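# Return the grip85 adaptive gripper to the stand's free slot

## Task

Carry the adaptive gripper (tool 'grip85') into the one unoccupied slot of the tool stand and push it all the way home; if it is only partly seated, the task counts as failed.

## Robot and tools

Robot. Two arms stand at a table: left_arm, carrying a five-finger left hand, and right_arm, carrying a right hand (the mirror image). Calibrated bases in the scene frame: left_arm at (-0.002, +0.382, 0) m, right_arm at (+0.013, -0.292, 0) m, both nearly unrotated about z. Scene frame: origin at table-top height midway between the nominal bases, +z up, +x out over the table, +y toward left_arm. Image left/right is unrelated to the arm names.

Frames. Every hand pose, velocity, Hand target and wrist-camera pose in a result is in that arm's own base frame; fixed cameras and the table use the scene frame. The hand point sits 0.05 m in front of the palm and 0.15 m out from the flange along the fingers. Its +z runs along straight fingers, +y out of the palm; +x runs across the palm away from the thumb on the right hand and toward the thumb on the left hand. Straight fingertips reach 0.06-0.07 m past the point, and a wrist bracket on the little-finger side can strike things. With fingers level the wrist can sit below the hand point and touch the table first.

The 28-number row (execute_actions and move). One flat list covers both arms, each value in [-1, 1]: left dx, dy, dz, rx, ry, rz; left little, ring, middle, index, thumb_bend, thumb_turn; left force_limit, speed; then the same 14 for the right. The six pose numbers are offsets, not poses: they count from the arm's Hand target at the start of the action or move, along that arm's base axes; 1.0 equals 0.6 m or 180 degrees, and rx, ry, rz form one rotation vector applied about the Hand target position. All-zero pose numbers re-command the current Hand target. The six motor numbers are absolute targets: -1 open/straight (thumb_turn -1 beside the palm), +1 closed (thumb_turn +1 opposite the fingers). force_limit maps -1..+1 to about 0..10 N (0..15 N for the thumb motors); speed rises from near zero at -1 to full at +0.48 and above. There is no keep-as-is value: to leave a hand alone, resend the eight numbers last sent to it (or, if none yet, its hand_measured plus hand_force_limit and hand_speed).

execute_actions(actions, cameras): actions is a list of actions, each a table of up to 15 rows, one per 1/30 s step; a short table repeats its final row. Every row counts from the action's starting Hand target. An empty list returns camera images; cameras picks names, ["all"] or [].

move(target, speed, blend, stop_force, zero, blocking, cameras): straight-line path for each hand point. target is one row or up to 15 rows, all offsets from the same starting Hand targets. speed in m/s, 0.002 to 3.6 (default 0.25), one value or one per target; rotation is capped at twice that in rad/s. blend in metres rounds corners in a list (0 means stop at each). stop_force in N, 3 to 120, ends an arm's path when its wrist sensor feels that much push against the motion; zero (default true) re-zeroes first; it does not work with blocking=false and is unreliable while the hand rotates. Leave stop_force out when backing away from a contact. The result adds a move: line with the ending (done, off_target, moving, held, fault) and any limits (paced, held).

wait(seconds 0 to 10) lets the scene run. stop brakes a running move. zoom_image(camera, region [x0, y0, x1, y1], at most 504 by 504 pixels) enlarges part of the latest image of cam_high, cam_low, cam_left_wrist or cam_right_wrist. show_instructions shows the reference pages. zero_wrist_force(arm) re-zeroes one arm's wrist sensor. finished_scene(scene 1) ends the scene for good.

Results. Each arm reports end_effector_position (m), end_effector_quat_wxyz, velocities (m/s, rad/s, omitted when joints are still), Hand target (the last commanded pose after clipping; next offsets count from it), Joint positions and torques, Wrist force and Wrist torque along the end effector axes plus a peak line, and per hand hand_measured, hand_stopped_by (moving, target, force, stalled, fault), hand_load_n (positive when the finger is pushed open), hand_force_limit, hand_speed. A hand point often rests a little short of Hand target; the next command re-requests it, or send the gap as an offset.

Motion notes. Commanded orientation is clipped to within 32 degrees of the measured one each step. Commands lag by roughly 0.09 to 0.22 s and fast moves overshoot. Avoid paths close to an arm's own base. A clearance check may hold commands that bring the arms too close, but not always.

Gripping. With thumb_turn at +1, the hand closes on objects about 0.035-0.065 m thick, or a handle down to about 0.025 m. Close at speed -0.94 or slower for a gentle grip. To squeeze harder, raise force_limit and send a more-closed target; to loosen, send a target more open than hand_measured.

What to avoid. Arms are stiff: a target even slightly past a firm contact can trigger a stop. About 150 N of outside force, or joint contact torque at 136 N m (shoulder, elbow) or 25.4 N m (wrists), halts that arm for 10 s. Any real knock or press between the two arms, including one hand closing on the other's fingers, can end the scene in failure. Keep the gripper from dropping, swinging fast or falling off the table; approach contacts slowly, seat the gripper fully, release it only once it rests in the slot, and check with cameras and zoom_image before finishing. Long stretched holds heat motors (MOTOR HOT line; at 85 °C the arm is braked).

Each tool is called after "Emit:" as a command line: name --argument value for each argument, lists and objects as JSON in quotes; but a table of rows of numbers goes row by row, as --pt "numbers of a row", without its own name.

Reference images:

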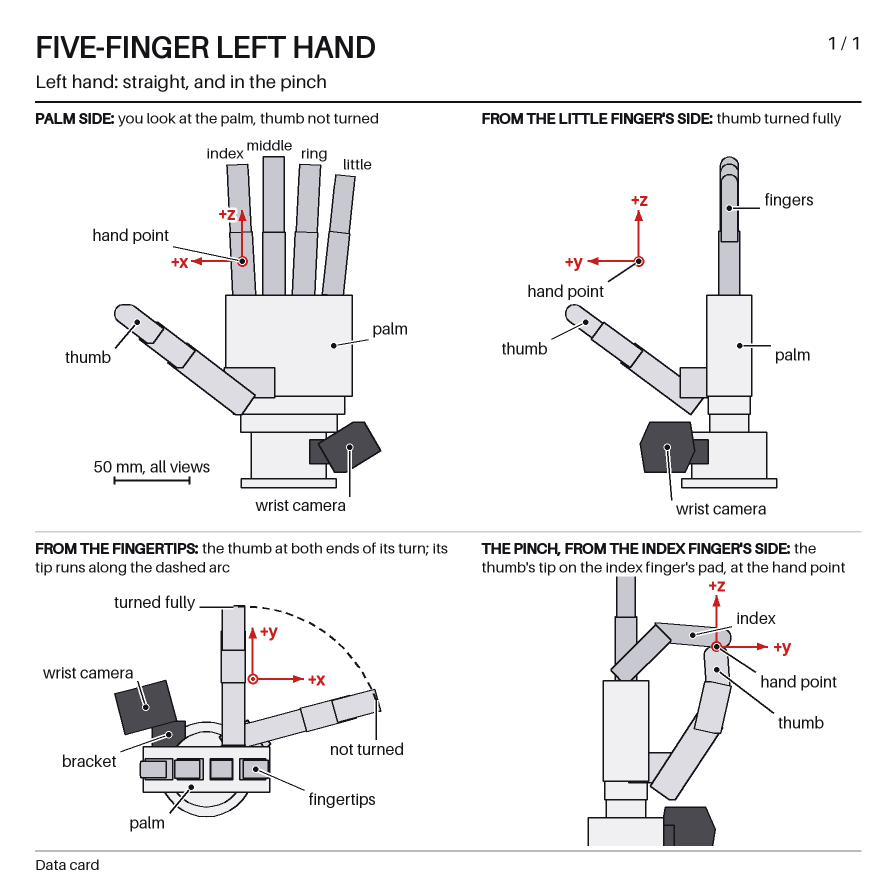

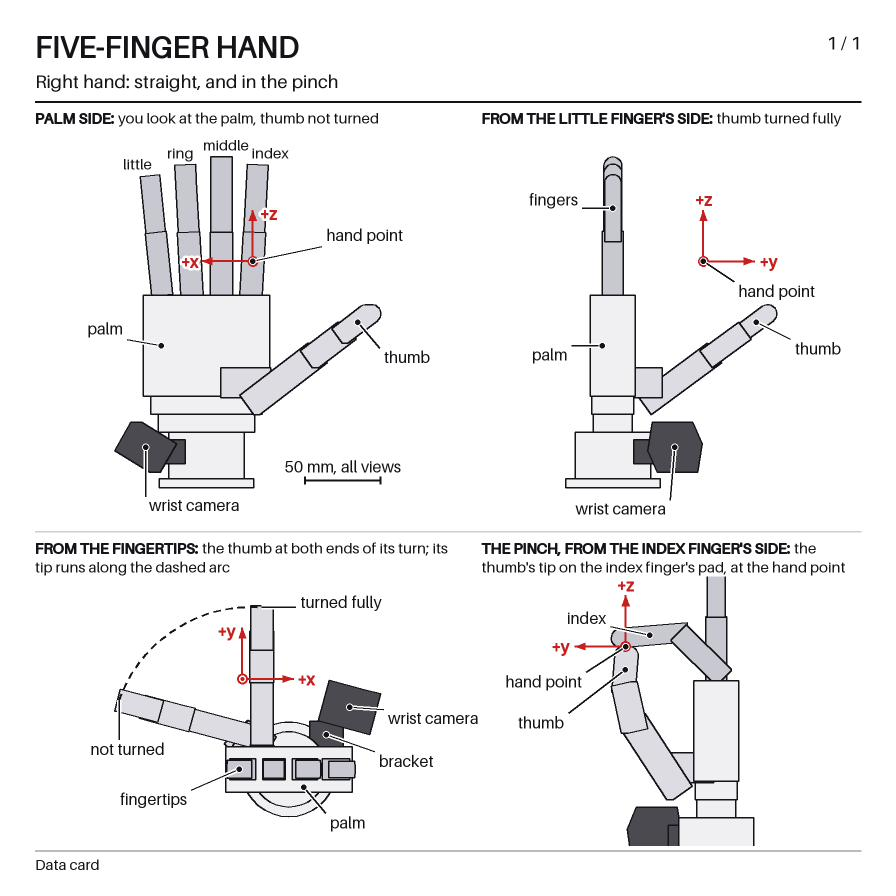

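## Session

Emit:
execute_actions --actions '[]'

Scene clock: 0.00 s.
left_arm: end_effector_position=(+0.4199, -0.4925, +0.3737) hand_measured=(-1.000, -1.000, -1.000, -1.000, -1.000, -1.000) hand_load_n=(+0.0, +0.0, +0.0, +0.0, +0.0, +0.0) hand_stopped_by=(target, target, target, target, target, target) hand_force_limit=0.00 hand_speed=-0.80 end_effector_quat_wxyz=(+0.188, +0.936, -0.075, -0.288) | right_arm: end_effector_position=(+0.1727, -0.1558, +0.2693) hand_measured=(-1.000, -1.000, -1.000, -1.000, -1.000, -1.000) hand_load_n=(+0.0, +0.0, +0.0, +0.0, +0.0, +0.0) hand_stopped_by=(target, target, target, target, target, target) hand_force_limit=0.00 hand_speed=-0.80 end_effector_quat_wxyz=(-0.164, +0.158, +0.877, +0.422)
Joint positions: left_arm=[2.771 -2.475 -0.452 0.855 -1.055 1.495] | right_arm=[-1.506 -1.203 1.898 1.812 1.673 -2.669]
Joint velocities: within noise
Joint torques (N m): no reading
Wrist force (N): no reading
Wrist torque (N m): no reading
Wrist force, peak (N): no reading
Hand target: left_arm +0.4199, -0.4925, +0.3737; +0.188, +0.936, -0.075, -0.288 | right_arm +0.1727, -0.1558, +0.2693; -0.164, +0.158, +0.877, +0.422

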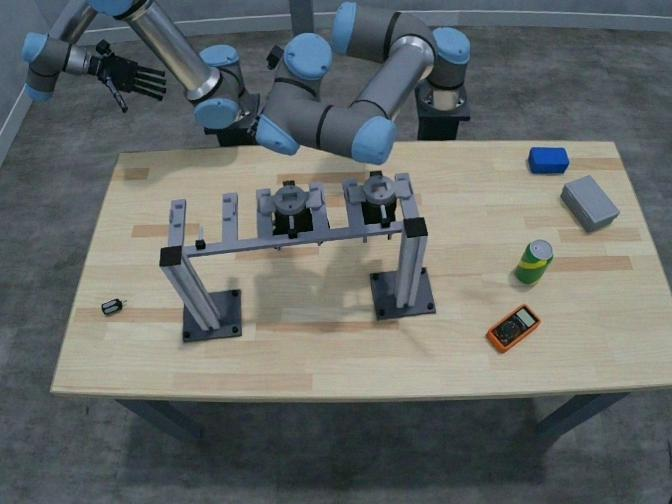

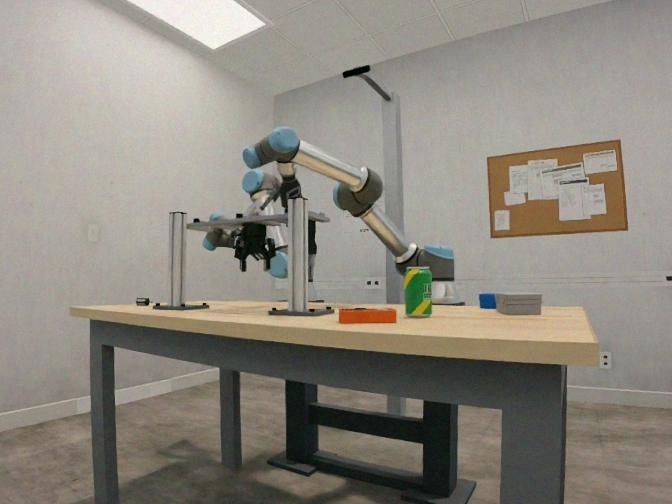

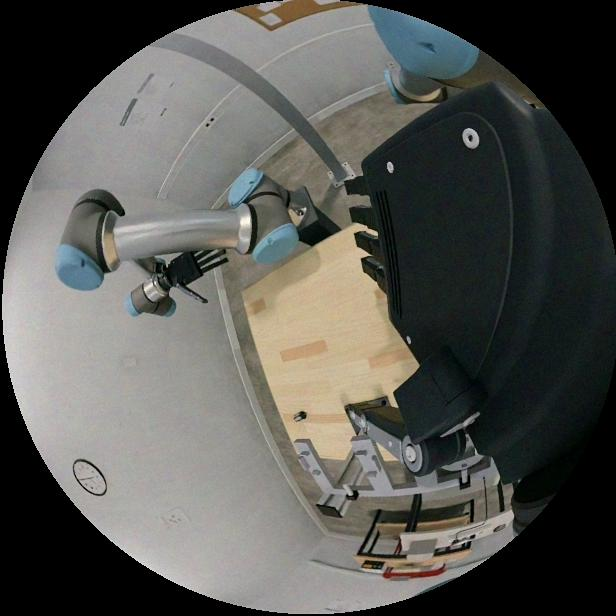

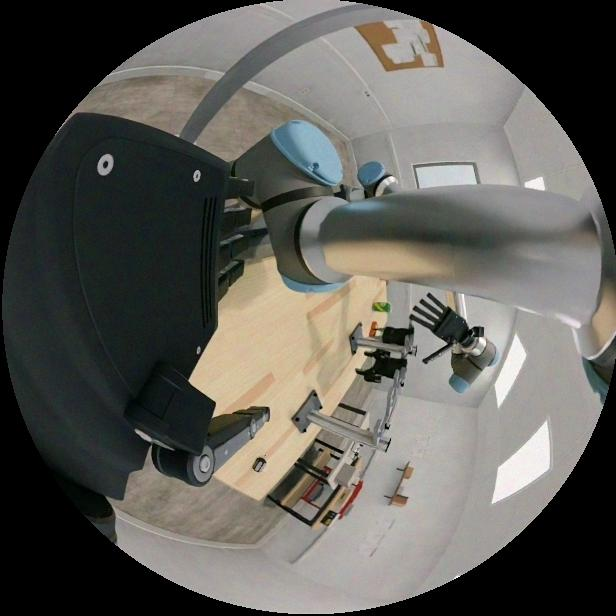

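Emit:
zoom_image --camera "cam_high" --region '[150, 130, 450, 350]'

Emit:
zoom_image --camera "cam_low" --region '[150, 120, 400, 330]'

Emit:
zoom_image --camera "cam_left_wrist" --region '[250, 380, 550, 600]'

Emit:
zoom_image --camera "cam_right_wrist" --region '[240, 280, 440, 500]'

Scaled by 1.680 from the camera's 672x504 image, which has a finer 960x720 frame.

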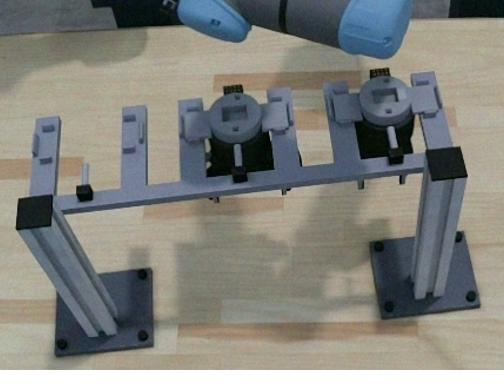

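Scaled by 2.016 from the camera's 672x504 image, which has a finer 960x720 frame.

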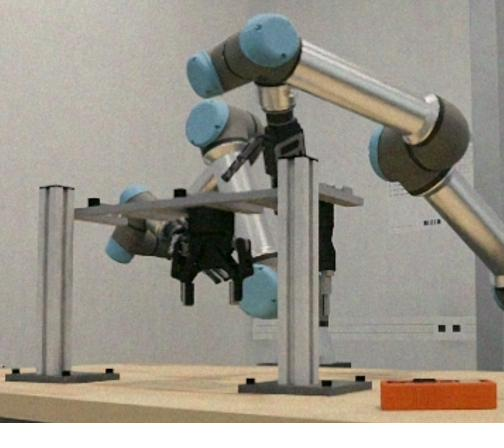

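Scaled by 1.680 from the camera's 616x616 image, which has a finer 880x880 frame.

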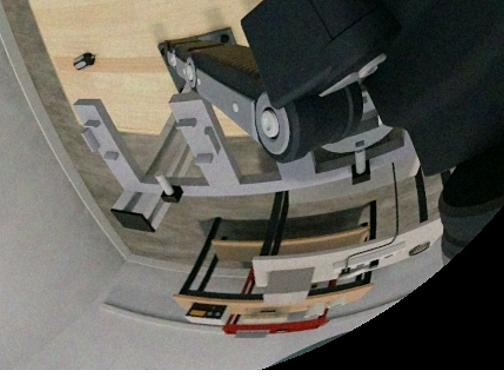

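Scaled by 2.291 from the camera's 616x616 image, which has a finer 880x880 frame.

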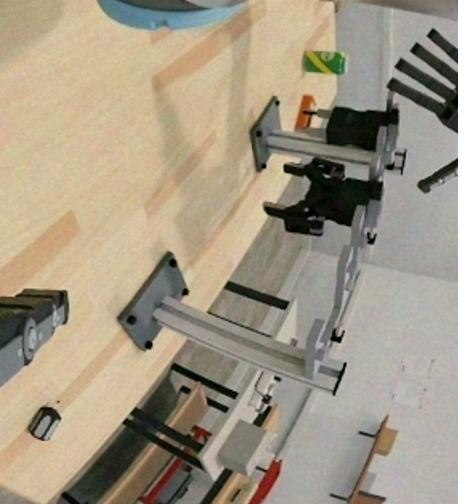

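Emit:
zoom_image --camera "cam_high" --region '[0, 0, 480, 200]'

Emit:
zoom_image --camera "cam_low" --region '[150, 110, 350, 290]'

Scaled by 1.050 from the camera's 672x504 image, which has a finer 960x720 frame.

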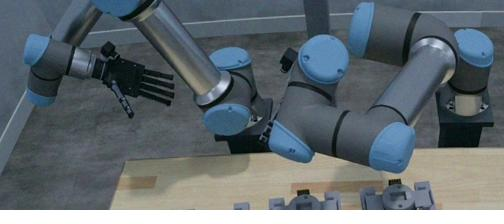

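Scaled by 2.520 from the camera's 672x504 image, which has a finer 960x720 frame.

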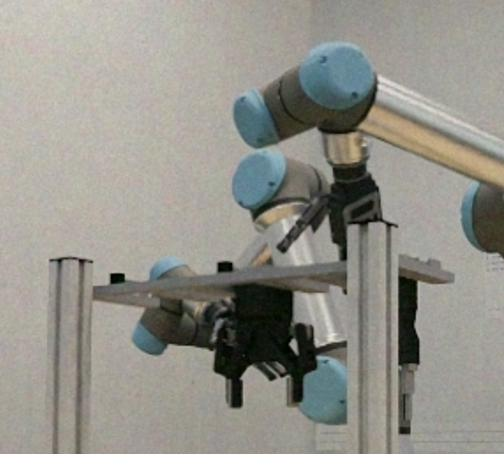

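Emit:
zoom_image --camera "cam_right_wrist" --region '[130, 150, 330, 350]'

Emit:
zoom_image --camera "cam_right_wrist" --region '[120, 350, 320, 550]'

Scaled by 2.520 from the camera's 616x616 image, which has a finer 880x880 frame.

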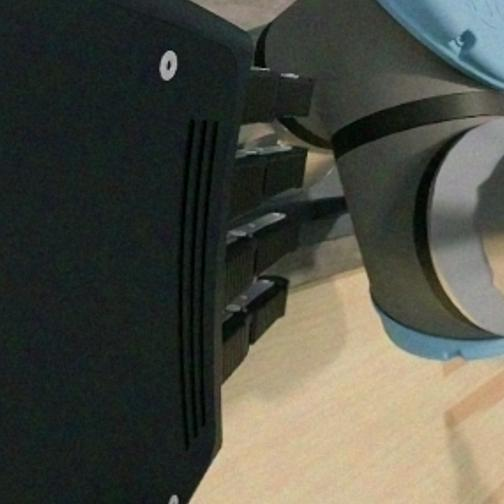

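Scaled by 2.520 from the camera's 616x616 image, which has a finer 880x880 frame.

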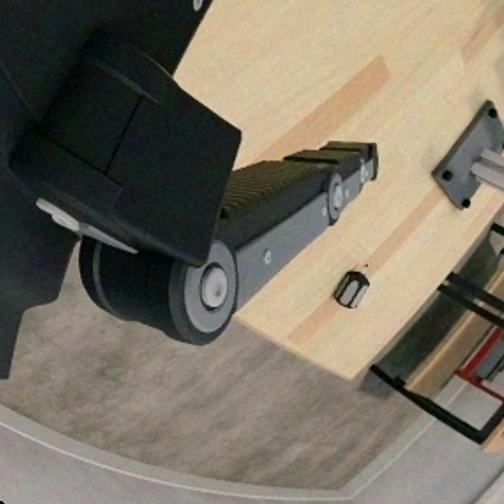

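Emit:
move --pt "0 0 0.15 0 0 0 -1 -1 -1 -1 -1 -1 0 -0.8 0 0 0 0 0 0 -1 -1 -1 -1 -1 -1 0 -0.8" --pt "-0.17 0.5 0.25 0 0 0 -1 -1 -1 -1 -1 -1 0 -0.8 0 0 0.1 0 0 0 -1 -1 -1 -1 -1 -1 0 -0.8" --blend '[0.05, 0]' --cameras '["all"]'

Scene clock: 100.60 s.
left_arm: end_effector_position=(+0.3180, -0.1926, +0.5237) hand_measured=(-1.000, -1.000, -1.000, -1.000, -1.000, -1.000) hand_load_n=(+0.0, +0.0, +0.0, +0.0, +0.0, +0.0) hand_stopped_by=(target, target, target, target, target, target) hand_force_limit=0.00 hand_speed=-0.80 end_effector_quat_wxyz=(+0.188, +0.936, -0.075, -0.288) | right_arm: end_effector_position=(+0.1727, -0.1558, +0.3292) hand_measured=(-1.000, -1.000, -1.000, -1.000, -1.000, -1.000) hand_load_n=(+0.0, +0.0, +0.0, +0.0, +0.0, +0.0) hand_stopped_by=(target, target, target, target, target, target) hand_force_limit=0.00 hand_speed=-0.80 end_effector_quat_wxyz=(-0.164, +0.158, +0.877, +0.422)
Joint positions: left_arm=[3.33 -1.835 -1.123 0.709 -1.373 1.989] | right_arm=[-1.506 -1.289 1.832 1.964 1.673 -2.669]
Joint torques (N m): left_arm=[10.28 35.41 10.38 -4.56 -2.32 1.18] | right_arm=[-8.2 -33.71 -21.35 4.86 0.84 -0.65]
Wrist force (N): left_arm=[0.2 0.0 0.3] | right_arm=[-0.3 -0.2 0.5]
Wrist torque (N m): left_arm=[-0.03 -0.02 0.00] | right_arm=[-0.08 0.04 -0.03]
Wrist force, peak (N): left_arm=[-0.7 -1.2 -0.2] | right_arm=[-0.5 0.4 0.7]
Hand target: left_arm +0.3179, -0.1925, +0.5237; +0.188, +0.936, -0.075, -0.288 | right_arm +0.1727, -0.1558, +0.3293; -0.164, +0.158, +0.877, +0.422
Off the commanded pose: left_arm 0.000 m, 0 deg | right_arm 0.000 m, 0 deg.
move: done; blend cut to 0.045 m at target 1

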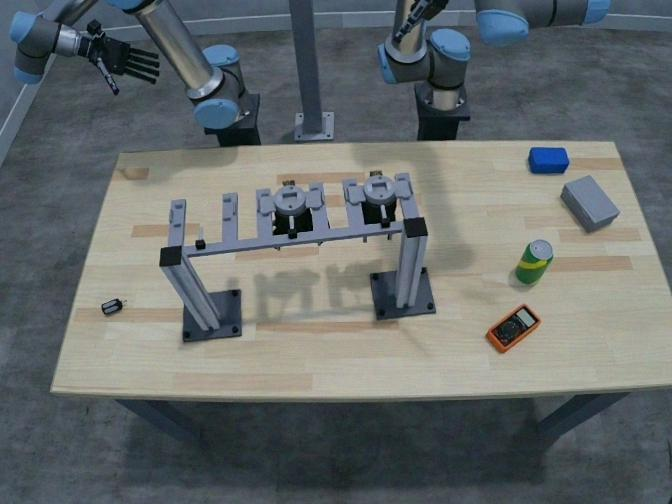

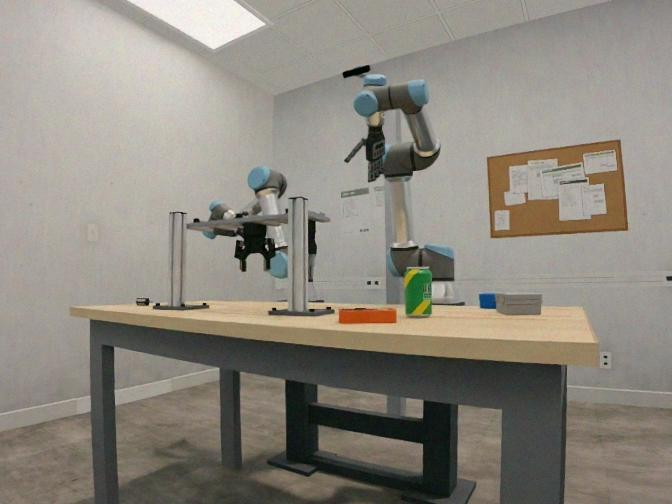

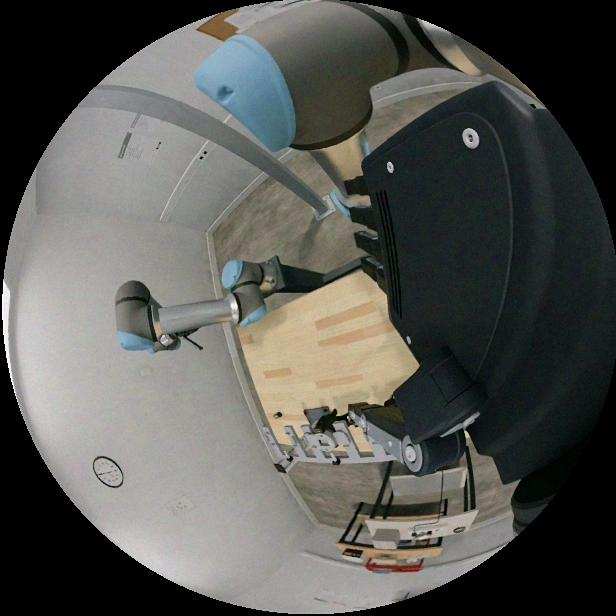

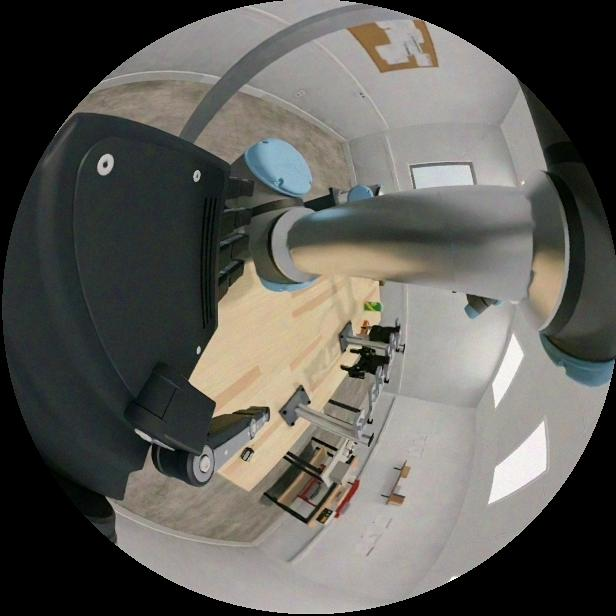

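Emit:
move --target '[0,0,0,0,0,0,-1,-1,-1,-1,-1,-1,0,-0.8,0.44,0.333,0.2,0,0,-0.278,-1,-1,-1,-1,-1,-1,0,-0.8]' --cameras '["all"]'

Scene clock: 108.90 s.
left_arm: end_effector_position=(+0.3179, -0.1925, +0.5237) hand_measured=(-1.000, -1.000, -1.000, -1.000, -1.000, -1.000) hand_load_n=(+0.0, +0.0, +0.0, +0.0, +0.0, +0.0) hand_stopped_by=(target, target, target, target, target, target) hand_force_limit=0.00 hand_speed=-0.80 end_effector_quat_wxyz=(+0.188, +0.936, -0.075, -0.288) | right_arm: end_effector_position=(+0.4367, +0.0440, +0.4493) hand_measured=(-1.000, -1.000, -1.000, -1.000, -1.000, -1.000) hand_load_n=(+0.0, +0.0, +0.0, +0.0, +0.0, +0.0) hand_stopped_by=(target, target, target, target, target, target) hand_force_limit=0.00 hand_speed=-0.80 end_effector_quat_wxyz=(+0.030, +0.514, +0.728, +0.452)
Joint positions: left_arm=[3.33 -1.835 -1.123 0.709 -1.373 1.989] | right_arm=[-0.874 -1.715 1.817 1.725 0.656 -1.342]
Joint torques (N m): left_arm=[11.44 36.32 11.33 -4.12 -2.07 1.4] | right_arm=[7.24 -4.46 -24.21 0.53 0.69 1.28]
Wrist force (N): left_arm=[0.6 0.2 0.3] | right_arm=[-0.8 -0.5 0.1]
Wrist torque (N m): left_arm=[0.00 -0.07 0.02] | right_arm=[-0.05 0.12 -0.13]
Wrist force, peak (N): left_arm=[0.4 0.1 0.7] | right_arm=[-0.5 0.3 0.9]
Hand target: left_arm +0.3179, -0.1925, +0.5237; +0.188, +0.936, -0.075, -0.288 | right_arm +0.4367, +0.0440, +0.4493; +0.030, +0.514, +0.728, +0.452
Off the commanded pose: left_arm 0.000 m, 0 deg | right_arm 0.000 m, 0 deg.
move: done

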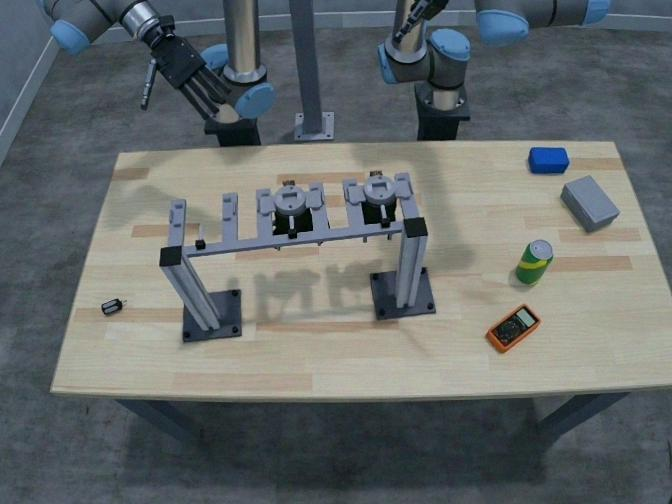

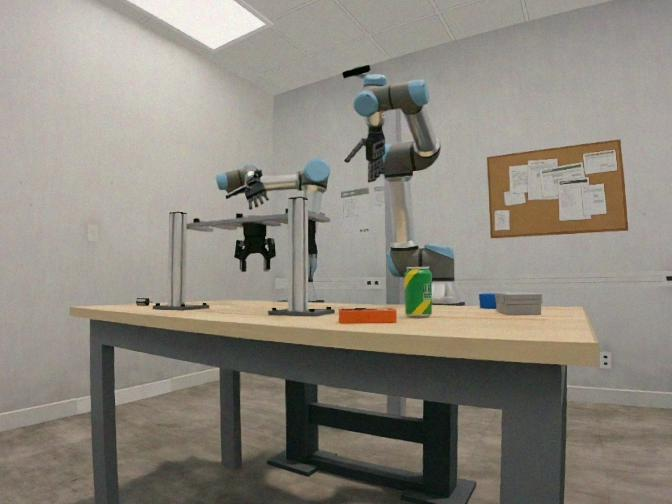

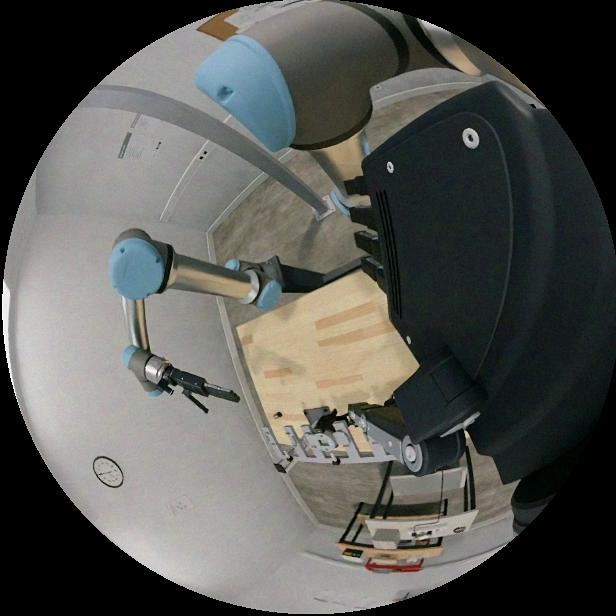

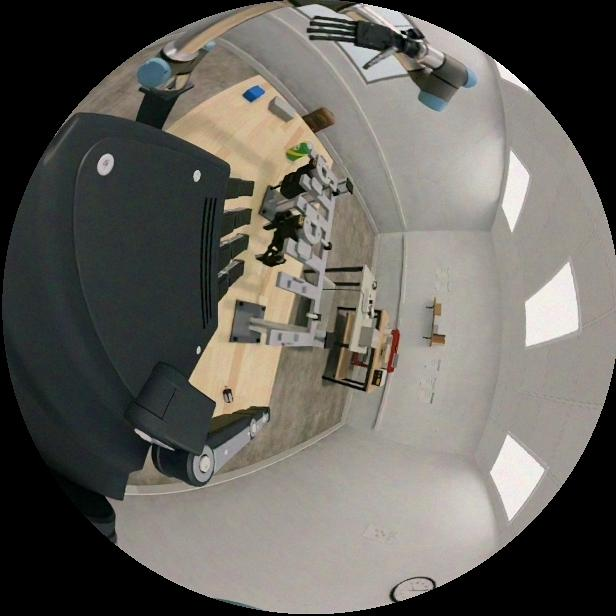

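Emit:
zoom_image --camera "cam_right_wrist" --region '[220, 130, 380, 360]'

Scaled by 2.191 from the camera's 616x616 image, which has a finer 880x880 frame.

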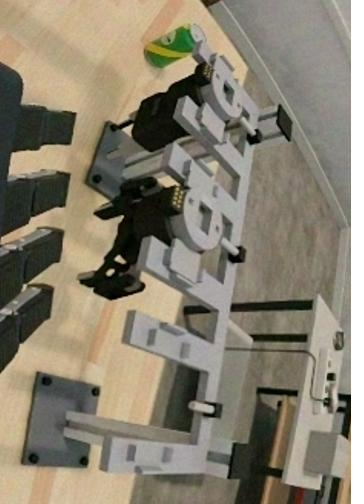

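Emit:
move --target '[0,0,0,0,0,0,-1,-1,-1,-1,-1,-1,0,-0.8,0.083,0.15,0,0,0,0,-1,-1,-1,-1,-1,-1,0,-0.8]' --cameras '["cam_right_wrist", "cam_high"]'

Emit:
zoom_image --camera "cam_right_wrist" --region '[220, 130, 400, 380]'

Scene clock: 127.77 s.
left_arm: end_effector_position=(+0.3179, -0.1925, +0.5237) hand_measured=(-1.000, -1.000, -1.000, -1.000, -1.000, -1.000) hand_load_n=(+0.0, +0.0, +0.0, +0.0, +0.0, +0.0) hand_stopped_by=(target, target, target, target, target, target) hand_force_limit=0.00 hand_speed=-0.80 end_effector_quat_wxyz=(+0.188, +0.936, -0.075, -0.288) | right_arm: end_effector_position=(+0.4865, +0.1340, +0.4493) hand_measured=(-1.000, -1.000, -1.000, -1.000, -1.000, -1.000) hand_load_n=(+0.0, +0.0, +0.0, +0.0, +0.0, +0.0) hand_stopped_by=(target, target, target, target, target, target) hand_force_limit=0.00 hand_speed=-0.80 end_effector_quat_wxyz=(+0.030, +0.514, +0.728, +0.452)
Joint positions: left_arm=[3.33 -1.835 -1.123 0.709 -1.373 1.989] | right_arm=[-0.468 -1.632 1.608 1.312 0.661 -0.67]
Joint torques (N m): left_arm=[10.22 36.72 11.85 -2.91 -1.92 1.31] | right_arm=[7.9 -22.79 -24.03 -0.12 0.48 1.29]
Wrist force (N): left_arm=[0.0 0.1 0.2] | right_arm=[-0.8 -0.4 0.2]
Wrist torque (N m): left_arm=[0.01 0.01 -0.01] | right_arm=[-0.05 0.06 -0.13]
Wrist force, peak (N): left_arm=[0.2 0.2 0.8] | right_arm=[-1.0 -1.0 -0.3]
Hand target: left_arm +0.3179, -0.1925, +0.5237; +0.188, +0.936, -0.075, -0.288 | right_arm +0.4865, +0.1340, +0.4493; +0.030, +0.514, +0.728, +0.452
Off the commanded pose: left_arm 0.000 m, 0 deg | right_arm 0.000 m, 0 deg.
move: done
Images, in order (width x height): cam_high 672x504, cam_right_wrist 616x616.

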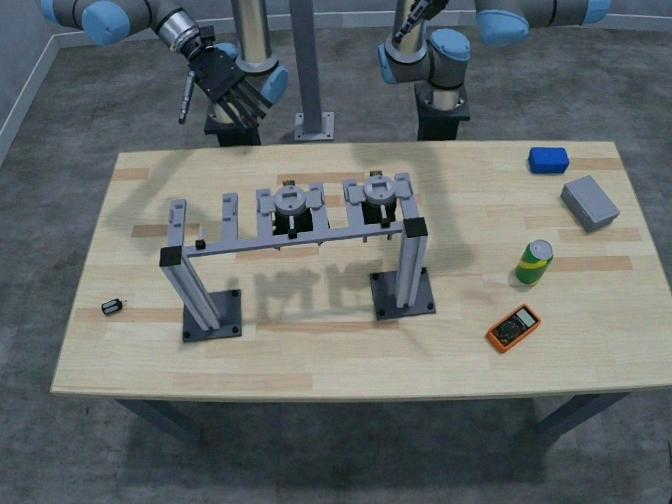

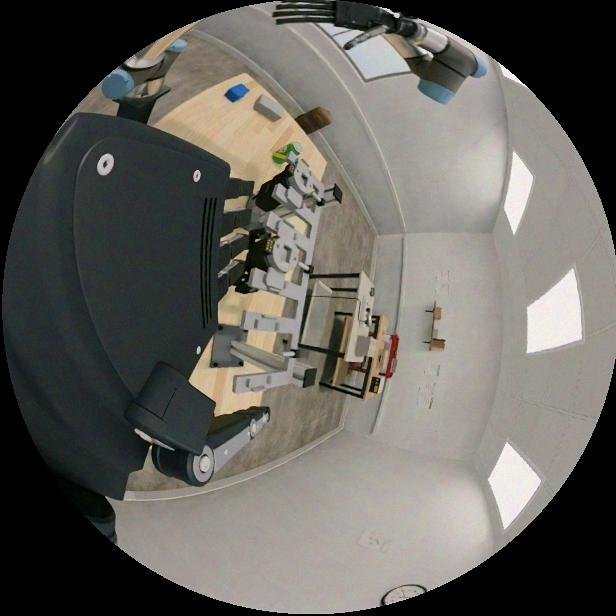

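Scaled by 2.016 from the camera's 616x616 image, which has a finer 880x880 frame.

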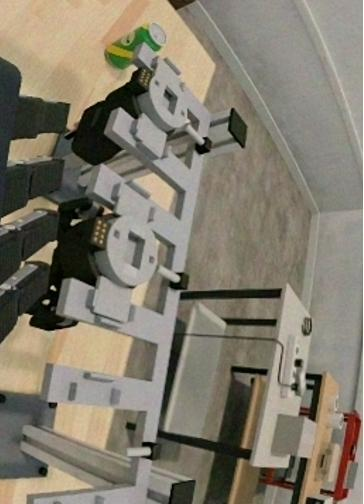

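Emit:
move --target '[0,0,0,0,0,0,-1,-1,-1,-1,-1,-1,0,-0.8,0.05,-0.02,-0.033,0.322,0.0456,-0.408,-1,-1,-1,-1,-1,-1,0,-0.8]' --speed 0.5 --cameras '["cam_right_wrist", "cam_high"]'

Emit:
zoom_image --camera "cam_right_wrist" --region '[180, 180, 440, 440]'

Scene clock: 148.83 s.
left_arm: end_effector_position=(+0.3179, -0.1925, +0.5237) hand_measured=(-1.000, -1.000, -1.000, -1.000, -1.000, -1.000) hand_load_n=(+0.0, +0.0, +0.0, +0.0, +0.0, +0.0) hand_stopped_by=(target, target, target, target, target, target) hand_force_limit=0.00 hand_speed=-0.80 end_effector_quat_wxyz=(+0.188, +0.936, -0.075, -0.288) | right_arm: end_effector_position=(+0.5165, +0.1220, +0.4295) hand_measured=(-1.000, -1.000, -1.000, -1.000, -1.000, -1.000) hand_load_n=(+0.0, +0.0, +0.0, +0.0, +0.0, +0.0) hand_stopped_by=(target, target, target, target, target, target) hand_force_limit=0.00 hand_speed=-0.80 end_effector_quat_wxyz=(+0.000, +0.810, +0.001, +0.587)
Joint positions: left_arm=[3.33 -1.835 -1.123 0.709 -1.373 1.989] | right_arm=[0.162 -1.676 1.558 0.437 1.723 1.619]
Joint torques (N m): left_arm=[9.89 35.67 12.17 -1.59 -1.57 1.04] | right_arm=[7.98 -9.93 -27.28 1.4 1.6 1.58]
Wrist force (N): left_arm=[0.0 0.0 0.3] | right_arm=[0.3 -0.3 0.5]
Wrist torque (N m): left_arm=[-0.02 0.01 0.00] | right_arm=[0.14 0.09 0.04]
Wrist force, peak (N): left_arm=[0.3 0.2 0.7] | right_arm=[-0.3 -0.7 1.2]
Hand target: left_arm +0.3179, -0.1925, +0.5237; +0.188, +0.936, -0.075, -0.288 | right_arm +0.5165, +0.1220, +0.4295; +0.000, +0.810, +0.001, +0.587
Off the commanded pose: left_arm 0.000 m, 0 deg | right_arm 0.000 m, 0 deg.
move: done
Images, in order (width x height): cam_high 672x504, cam_right_wrist 616x616.

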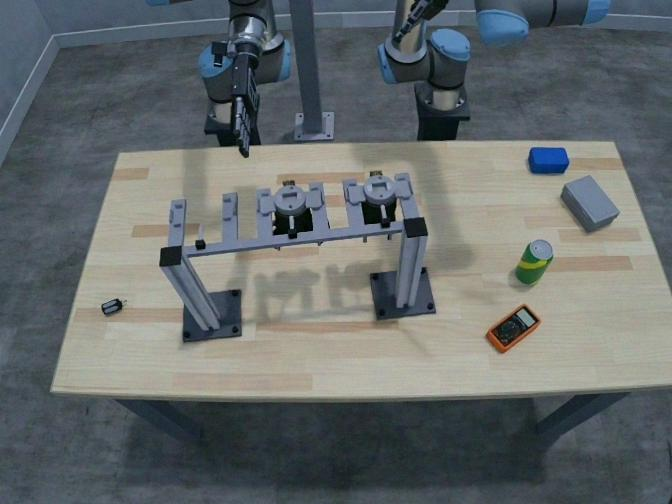

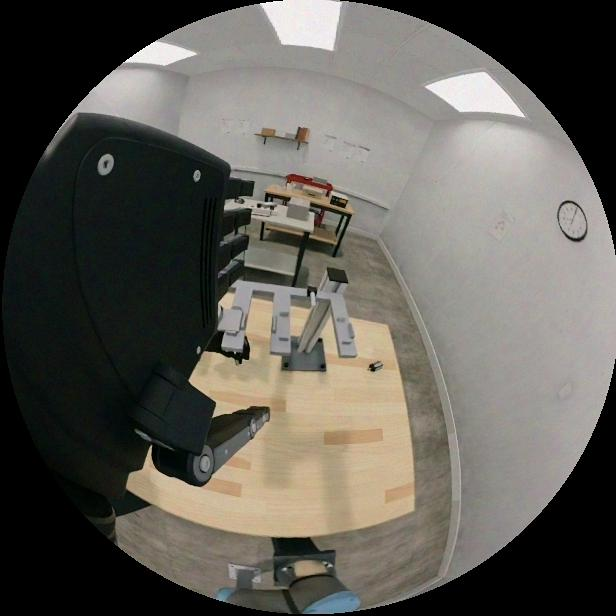

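Scaled by 1.938 from the camera's 616x616 image, which has a finer 880x880 frame.

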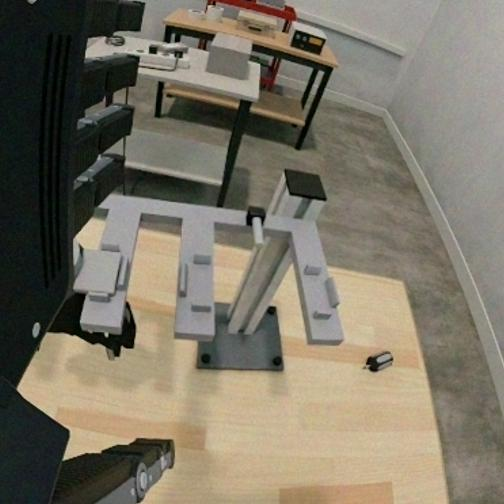

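Emit:
move --pt "0 0 0 0 0 0 -1 -1 -1 -1 -1 -1 0 -0.8 -0.135 0.09 -0.03 0 -0.1 0.025 0.9 0.9 0.9 0.9 -1 -1 0 0.3" --pt "0 0 0 0 0 0 -1 -1 -1 -1 -1 -1 0 -0.8 -0.135 0.1825 -0.2625 0 -0.2 0.05 0.9 0.9 0.9 0.9 -1 -1 0 0.3" --blend '[0.05,0]' --speed 0.4 --cameras '["cam_right_wrist", "cam_high", "cam_low"]'

Emit:
zoom_image --camera "cam_right_wrist" --region '[180, 180, 440, 440]'

Scene clock: 176.63 s.
left_arm: end_effector_position=(+0.3179, -0.1925, +0.5237) hand_measured=(-1.000, -1.000, -1.000, -1.000, -1.000, -1.000) hand_load_n=(+0.0, +0.0, +0.0, +0.0, +0.0, +0.0) hand_stopped_by=(target, target, target, target, target, target) hand_force_limit=0.00 hand_speed=-0.80 end_effector_quat_wxyz=(+0.188, +0.936, -0.075, -0.288) | right_arm: end_effector_position=(+0.4355, +0.2315, +0.2720) hand_measured=(+0.900, +0.900, +0.900, +0.900, -1.000, -1.000) hand_load_n=(+0.0, +0.0, +0.0, +0.0, +0.0, +0.0) hand_stopped_by=(target, target, target, target, target, target) hand_force_limit=0.00 hand_speed=0.30 end_effector_quat_wxyz=(-0.044, +0.586, +0.064, +0.806)
Joint positions: left_arm=[3.33 -1.835 -1.123 0.709 -1.373 1.989] | right_arm=[0.503 -1.655 2.413 -1.084 1.894 1.41]
Joint torques (N m): left_arm=[9.64 35.72 12.48 -1.61 -1.04 0.88] | right_arm=[8.17 -4.83 -6.52 -4.21 1.53 -1.3]
Wrist force (N): left_arm=[0.3 0.1 0.3] | right_arm=[-0.3 -0.4 1.1]
Wrist torque (N m): left_arm=[0.00 -0.04 0.01] | right_arm=[0.10 0.38 0.13]
Wrist force, peak (N): left_arm=[0.4 0.1 0.7] | right_arm=[-1.8 -1.0 1.1]
Hand target: left_arm +0.3179, -0.1925, +0.5237; +0.188, +0.936, -0.075, -0.288 | right_arm +0.4355, +0.2315, +0.2720; -0.044, +0.586, +0.064, +0.806
Off the commanded pose: left_arm 0.000 m, 0 deg | right_arm 0.000 m, 0 deg.
move: done
Images, in order (width x height): cam_high 672x504, cam_low 672x504, cam_right_wrist 616x616.

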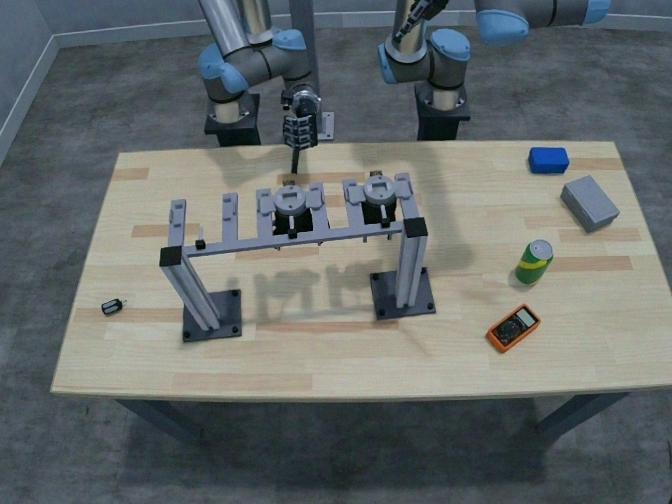

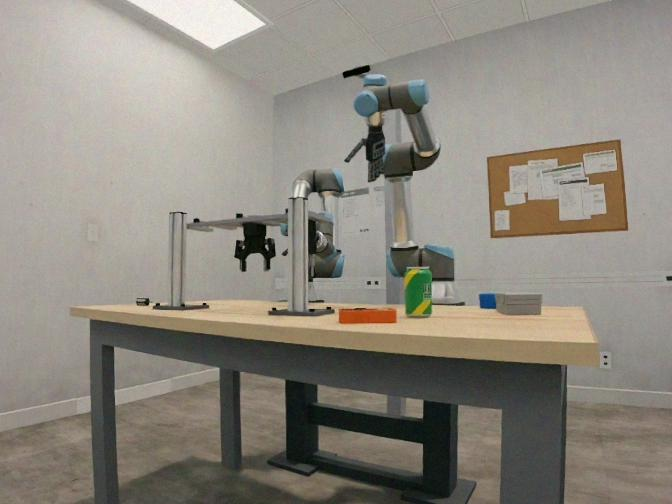

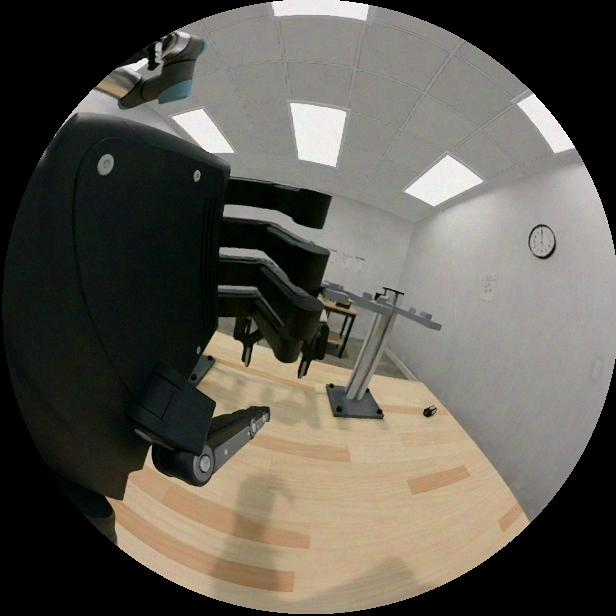

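Scaled by 1.938 from the camera's 616x616 image, which has a finer 880x880 frame.

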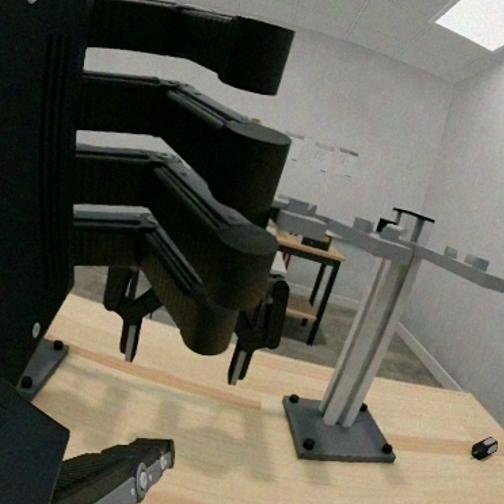

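Emit:
move --target '[0,0,0,0,0,0,-1,-1,-1,-1,-1,-1,0,-0.8,-0.02,0.12,0.02,0,0,0.05,-1,-1,-1,-1,-1,-1,0,0.3]' --speed 0.3 --cameras '["cam_right_wrist"]'

Emit:
zoom_image --camera "cam_right_wrist" --region '[220, 200, 420, 400]'

Scene clock: 181.87 s.
left_arm: end_effector_position=(+0.3179, -0.1925, +0.5237) hand_measured=(-1.000, -1.000, -1.000, -1.000, -1.000, -1.000) hand_load_n=(+0.0, +0.0, +0.0, +0.0, +0.0, +0.0) hand_stopped_by=(target, target, target, target, target, target) hand_force_limit=0.00 hand_speed=-0.80 end_effector_quat_wxyz=(+0.188, +0.936, -0.075, -0.288) | right_arm: end_effector_position=(+0.4235, +0.3035, +0.2839) hand_measured=(-1.000, -1.000, -1.000, -1.000, -1.000, -1.000) hand_load_n=(+0.0, +0.0, +0.0, +0.0, +0.0, +0.5) hand_stopped_by=(target, target, target, target, target, target) hand_force_limit=0.00 hand_speed=0.30 end_effector_quat_wxyz=(-0.108, +0.579, +0.109, +0.800)
Joint positions: left_arm=[3.33 -1.835 -1.123 0.709 -1.373 1.989] | right_arm=[0.618 -1.626 2.345 -1.041 1.854 1.424]
Joint torques (N m): left_arm=[9.92 34.93 11.71 -1.73 -1.07 0.8] | right_arm=[8.23 -7.71 -23.64 0.09 -1.51 1.62]
Wrist force (N): left_arm=[0.2 0.1 0.3] | right_arm=[-0.3 -0.2 1.7]
Wrist torque (N m): left_arm=[-0.01 -0.02 0.01] | right_arm=[0.10 0.34 -0.05]
Wrist force, peak (N): left_arm=[0.2 0.0 0.7] | right_arm=[0.4 -1.4 1.9]
Hand target: left_arm +0.3179, -0.1925, +0.5237; +0.188, +0.936, -0.075, -0.288 | right_arm +0.4235, +0.3035, +0.2840; -0.108, +0.579, +0.110, +0.800
Off the commanded pose: left_arm 0.000 m, 0 deg | right_arm 0.000 m, 0 deg.
move: done
Images, in order (width x height): cam_right_wrist 616x616.

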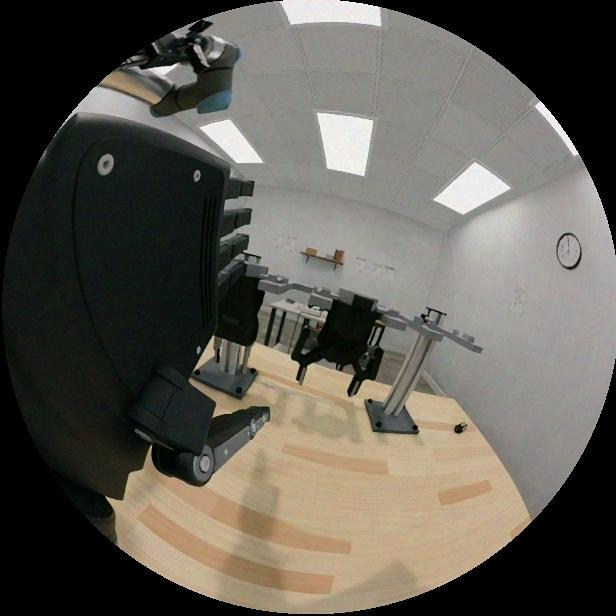

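Scaled by 2.520 from the camera's 616x616 image, which has a finer 880x880 frame.

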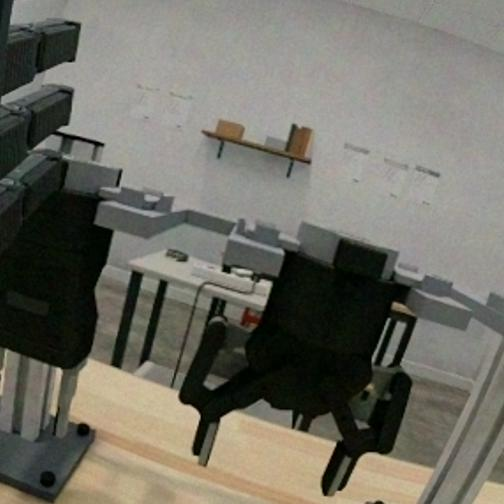

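Emit:
move --target '[0,0,0,0,0,0,-1,-1,-1,-1,-1,-1,0,-0.8,0.134,-0.3975,0.015,0,0,0.30,-1,-1,-1,-1,-1,-1,0,0.3]' --speed 0.4 --cameras '["cam_right_wrist", "cam_high"]'

Emit:
zoom_image --camera "cam_right_wrist" --region '[220, 200, 420, 400]'

Scene clock: 202.33 s.
left_arm: end_effector_position=(+0.3179, -0.1925, +0.5237) hand_measured=(-1.000, -1.000, -1.000, -1.000, -1.000, -1.000) hand_load_n=(+0.0, +0.0, +0.0, +0.0, +0.0, +0.0) hand_stopped_by=(target, target, target, target, target, target) hand_force_limit=0.00 hand_speed=-0.80 end_effector_quat_wxyz=(+0.188, +0.936, -0.075, -0.288) | right_arm: end_effector_position=(+0.5039, +0.0650, +0.2930) hand_measured=(-1.000, -1.000, -1.000, -1.000, -1.000, -1.000) hand_load_n=(+0.0, +0.0, +0.0, +0.0, +0.0, +0.0) hand_stopped_by=(target, target, target, target, target, target) hand_force_limit=0.00 hand_speed=0.30 end_effector_quat_wxyz=(-0.459, +0.467, +0.361, +0.664)
Joint positions: left_arm=[3.33 -1.835 -1.123 0.709 -1.373 1.989] | right_arm=[-0.728 -1.087 2.352 -3.742 0.516 4.061]
Joint torques (N m): left_arm=[10.4 35.15 12.84 -1.54 -0.66 0.71] | right_arm=[8.02 -18.55 -12.34 -2.82 2.44 1.58]
Wrist force (N): left_arm=[0.1 0.2 0.5] | right_arm=[0.1 -0.7 1.6]
Wrist torque (N m): left_arm=[0.00 0.00 0.00] | right_arm=[-0.02 0.24 -0.03]
Wrist force, peak (N): left_arm=[0.3 0.0 0.7] | right_arm=[-0.1 -1.3 2.1]
Hand target: left_arm +0.3179, -0.1925, +0.5237; +0.188, +0.936, -0.075, -0.288 | right_arm +0.5039, +0.0650, +0.2930; -0.459, +0.467, +0.361, +0.664
Off the commanded pose: left_arm 0.000 m, 0 deg | right_arm 0.000 m, 0 deg.
move: done
Images, in order (width x height): cam_high 672x504, cam_right_wrist 616x616.

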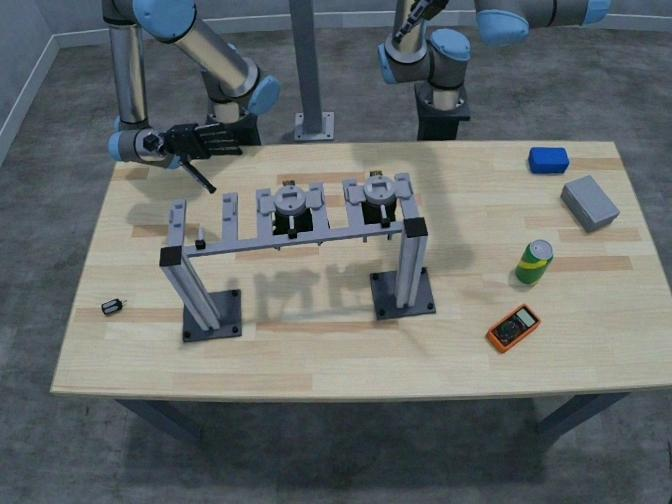

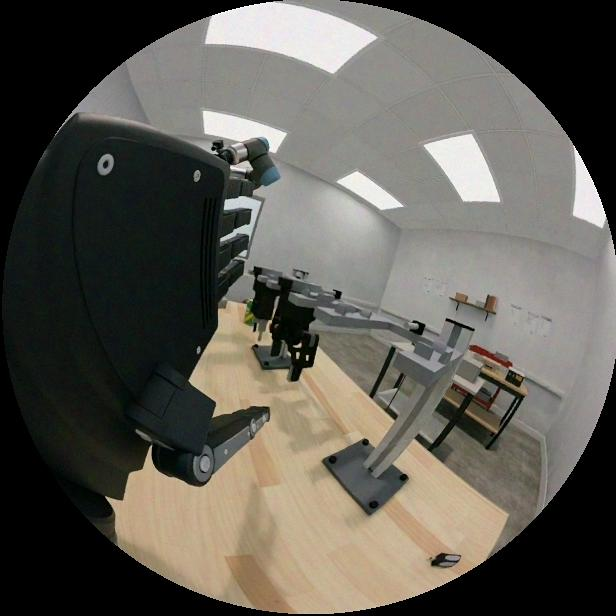

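Scaled by 2.520 from the camera's 616x616 image, which has a finer 880x880 frame.

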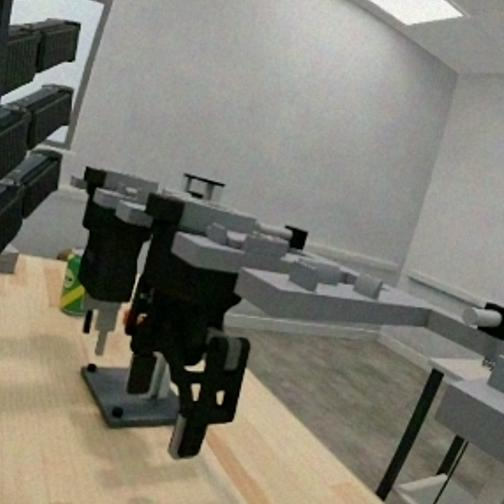

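Emit:
zoom_image --camera "cam_right_wrist" --region '[240, 255, 340, 395]'

Scaled by 3.600 from the camera's 616x616 image, which has a finer 880x880 frame.

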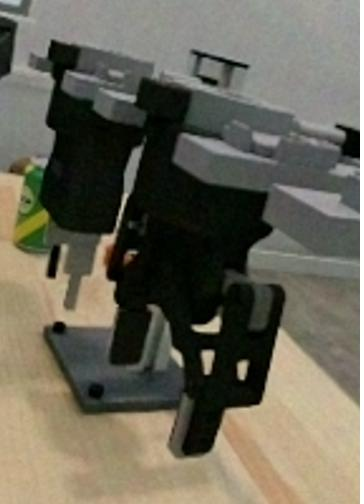

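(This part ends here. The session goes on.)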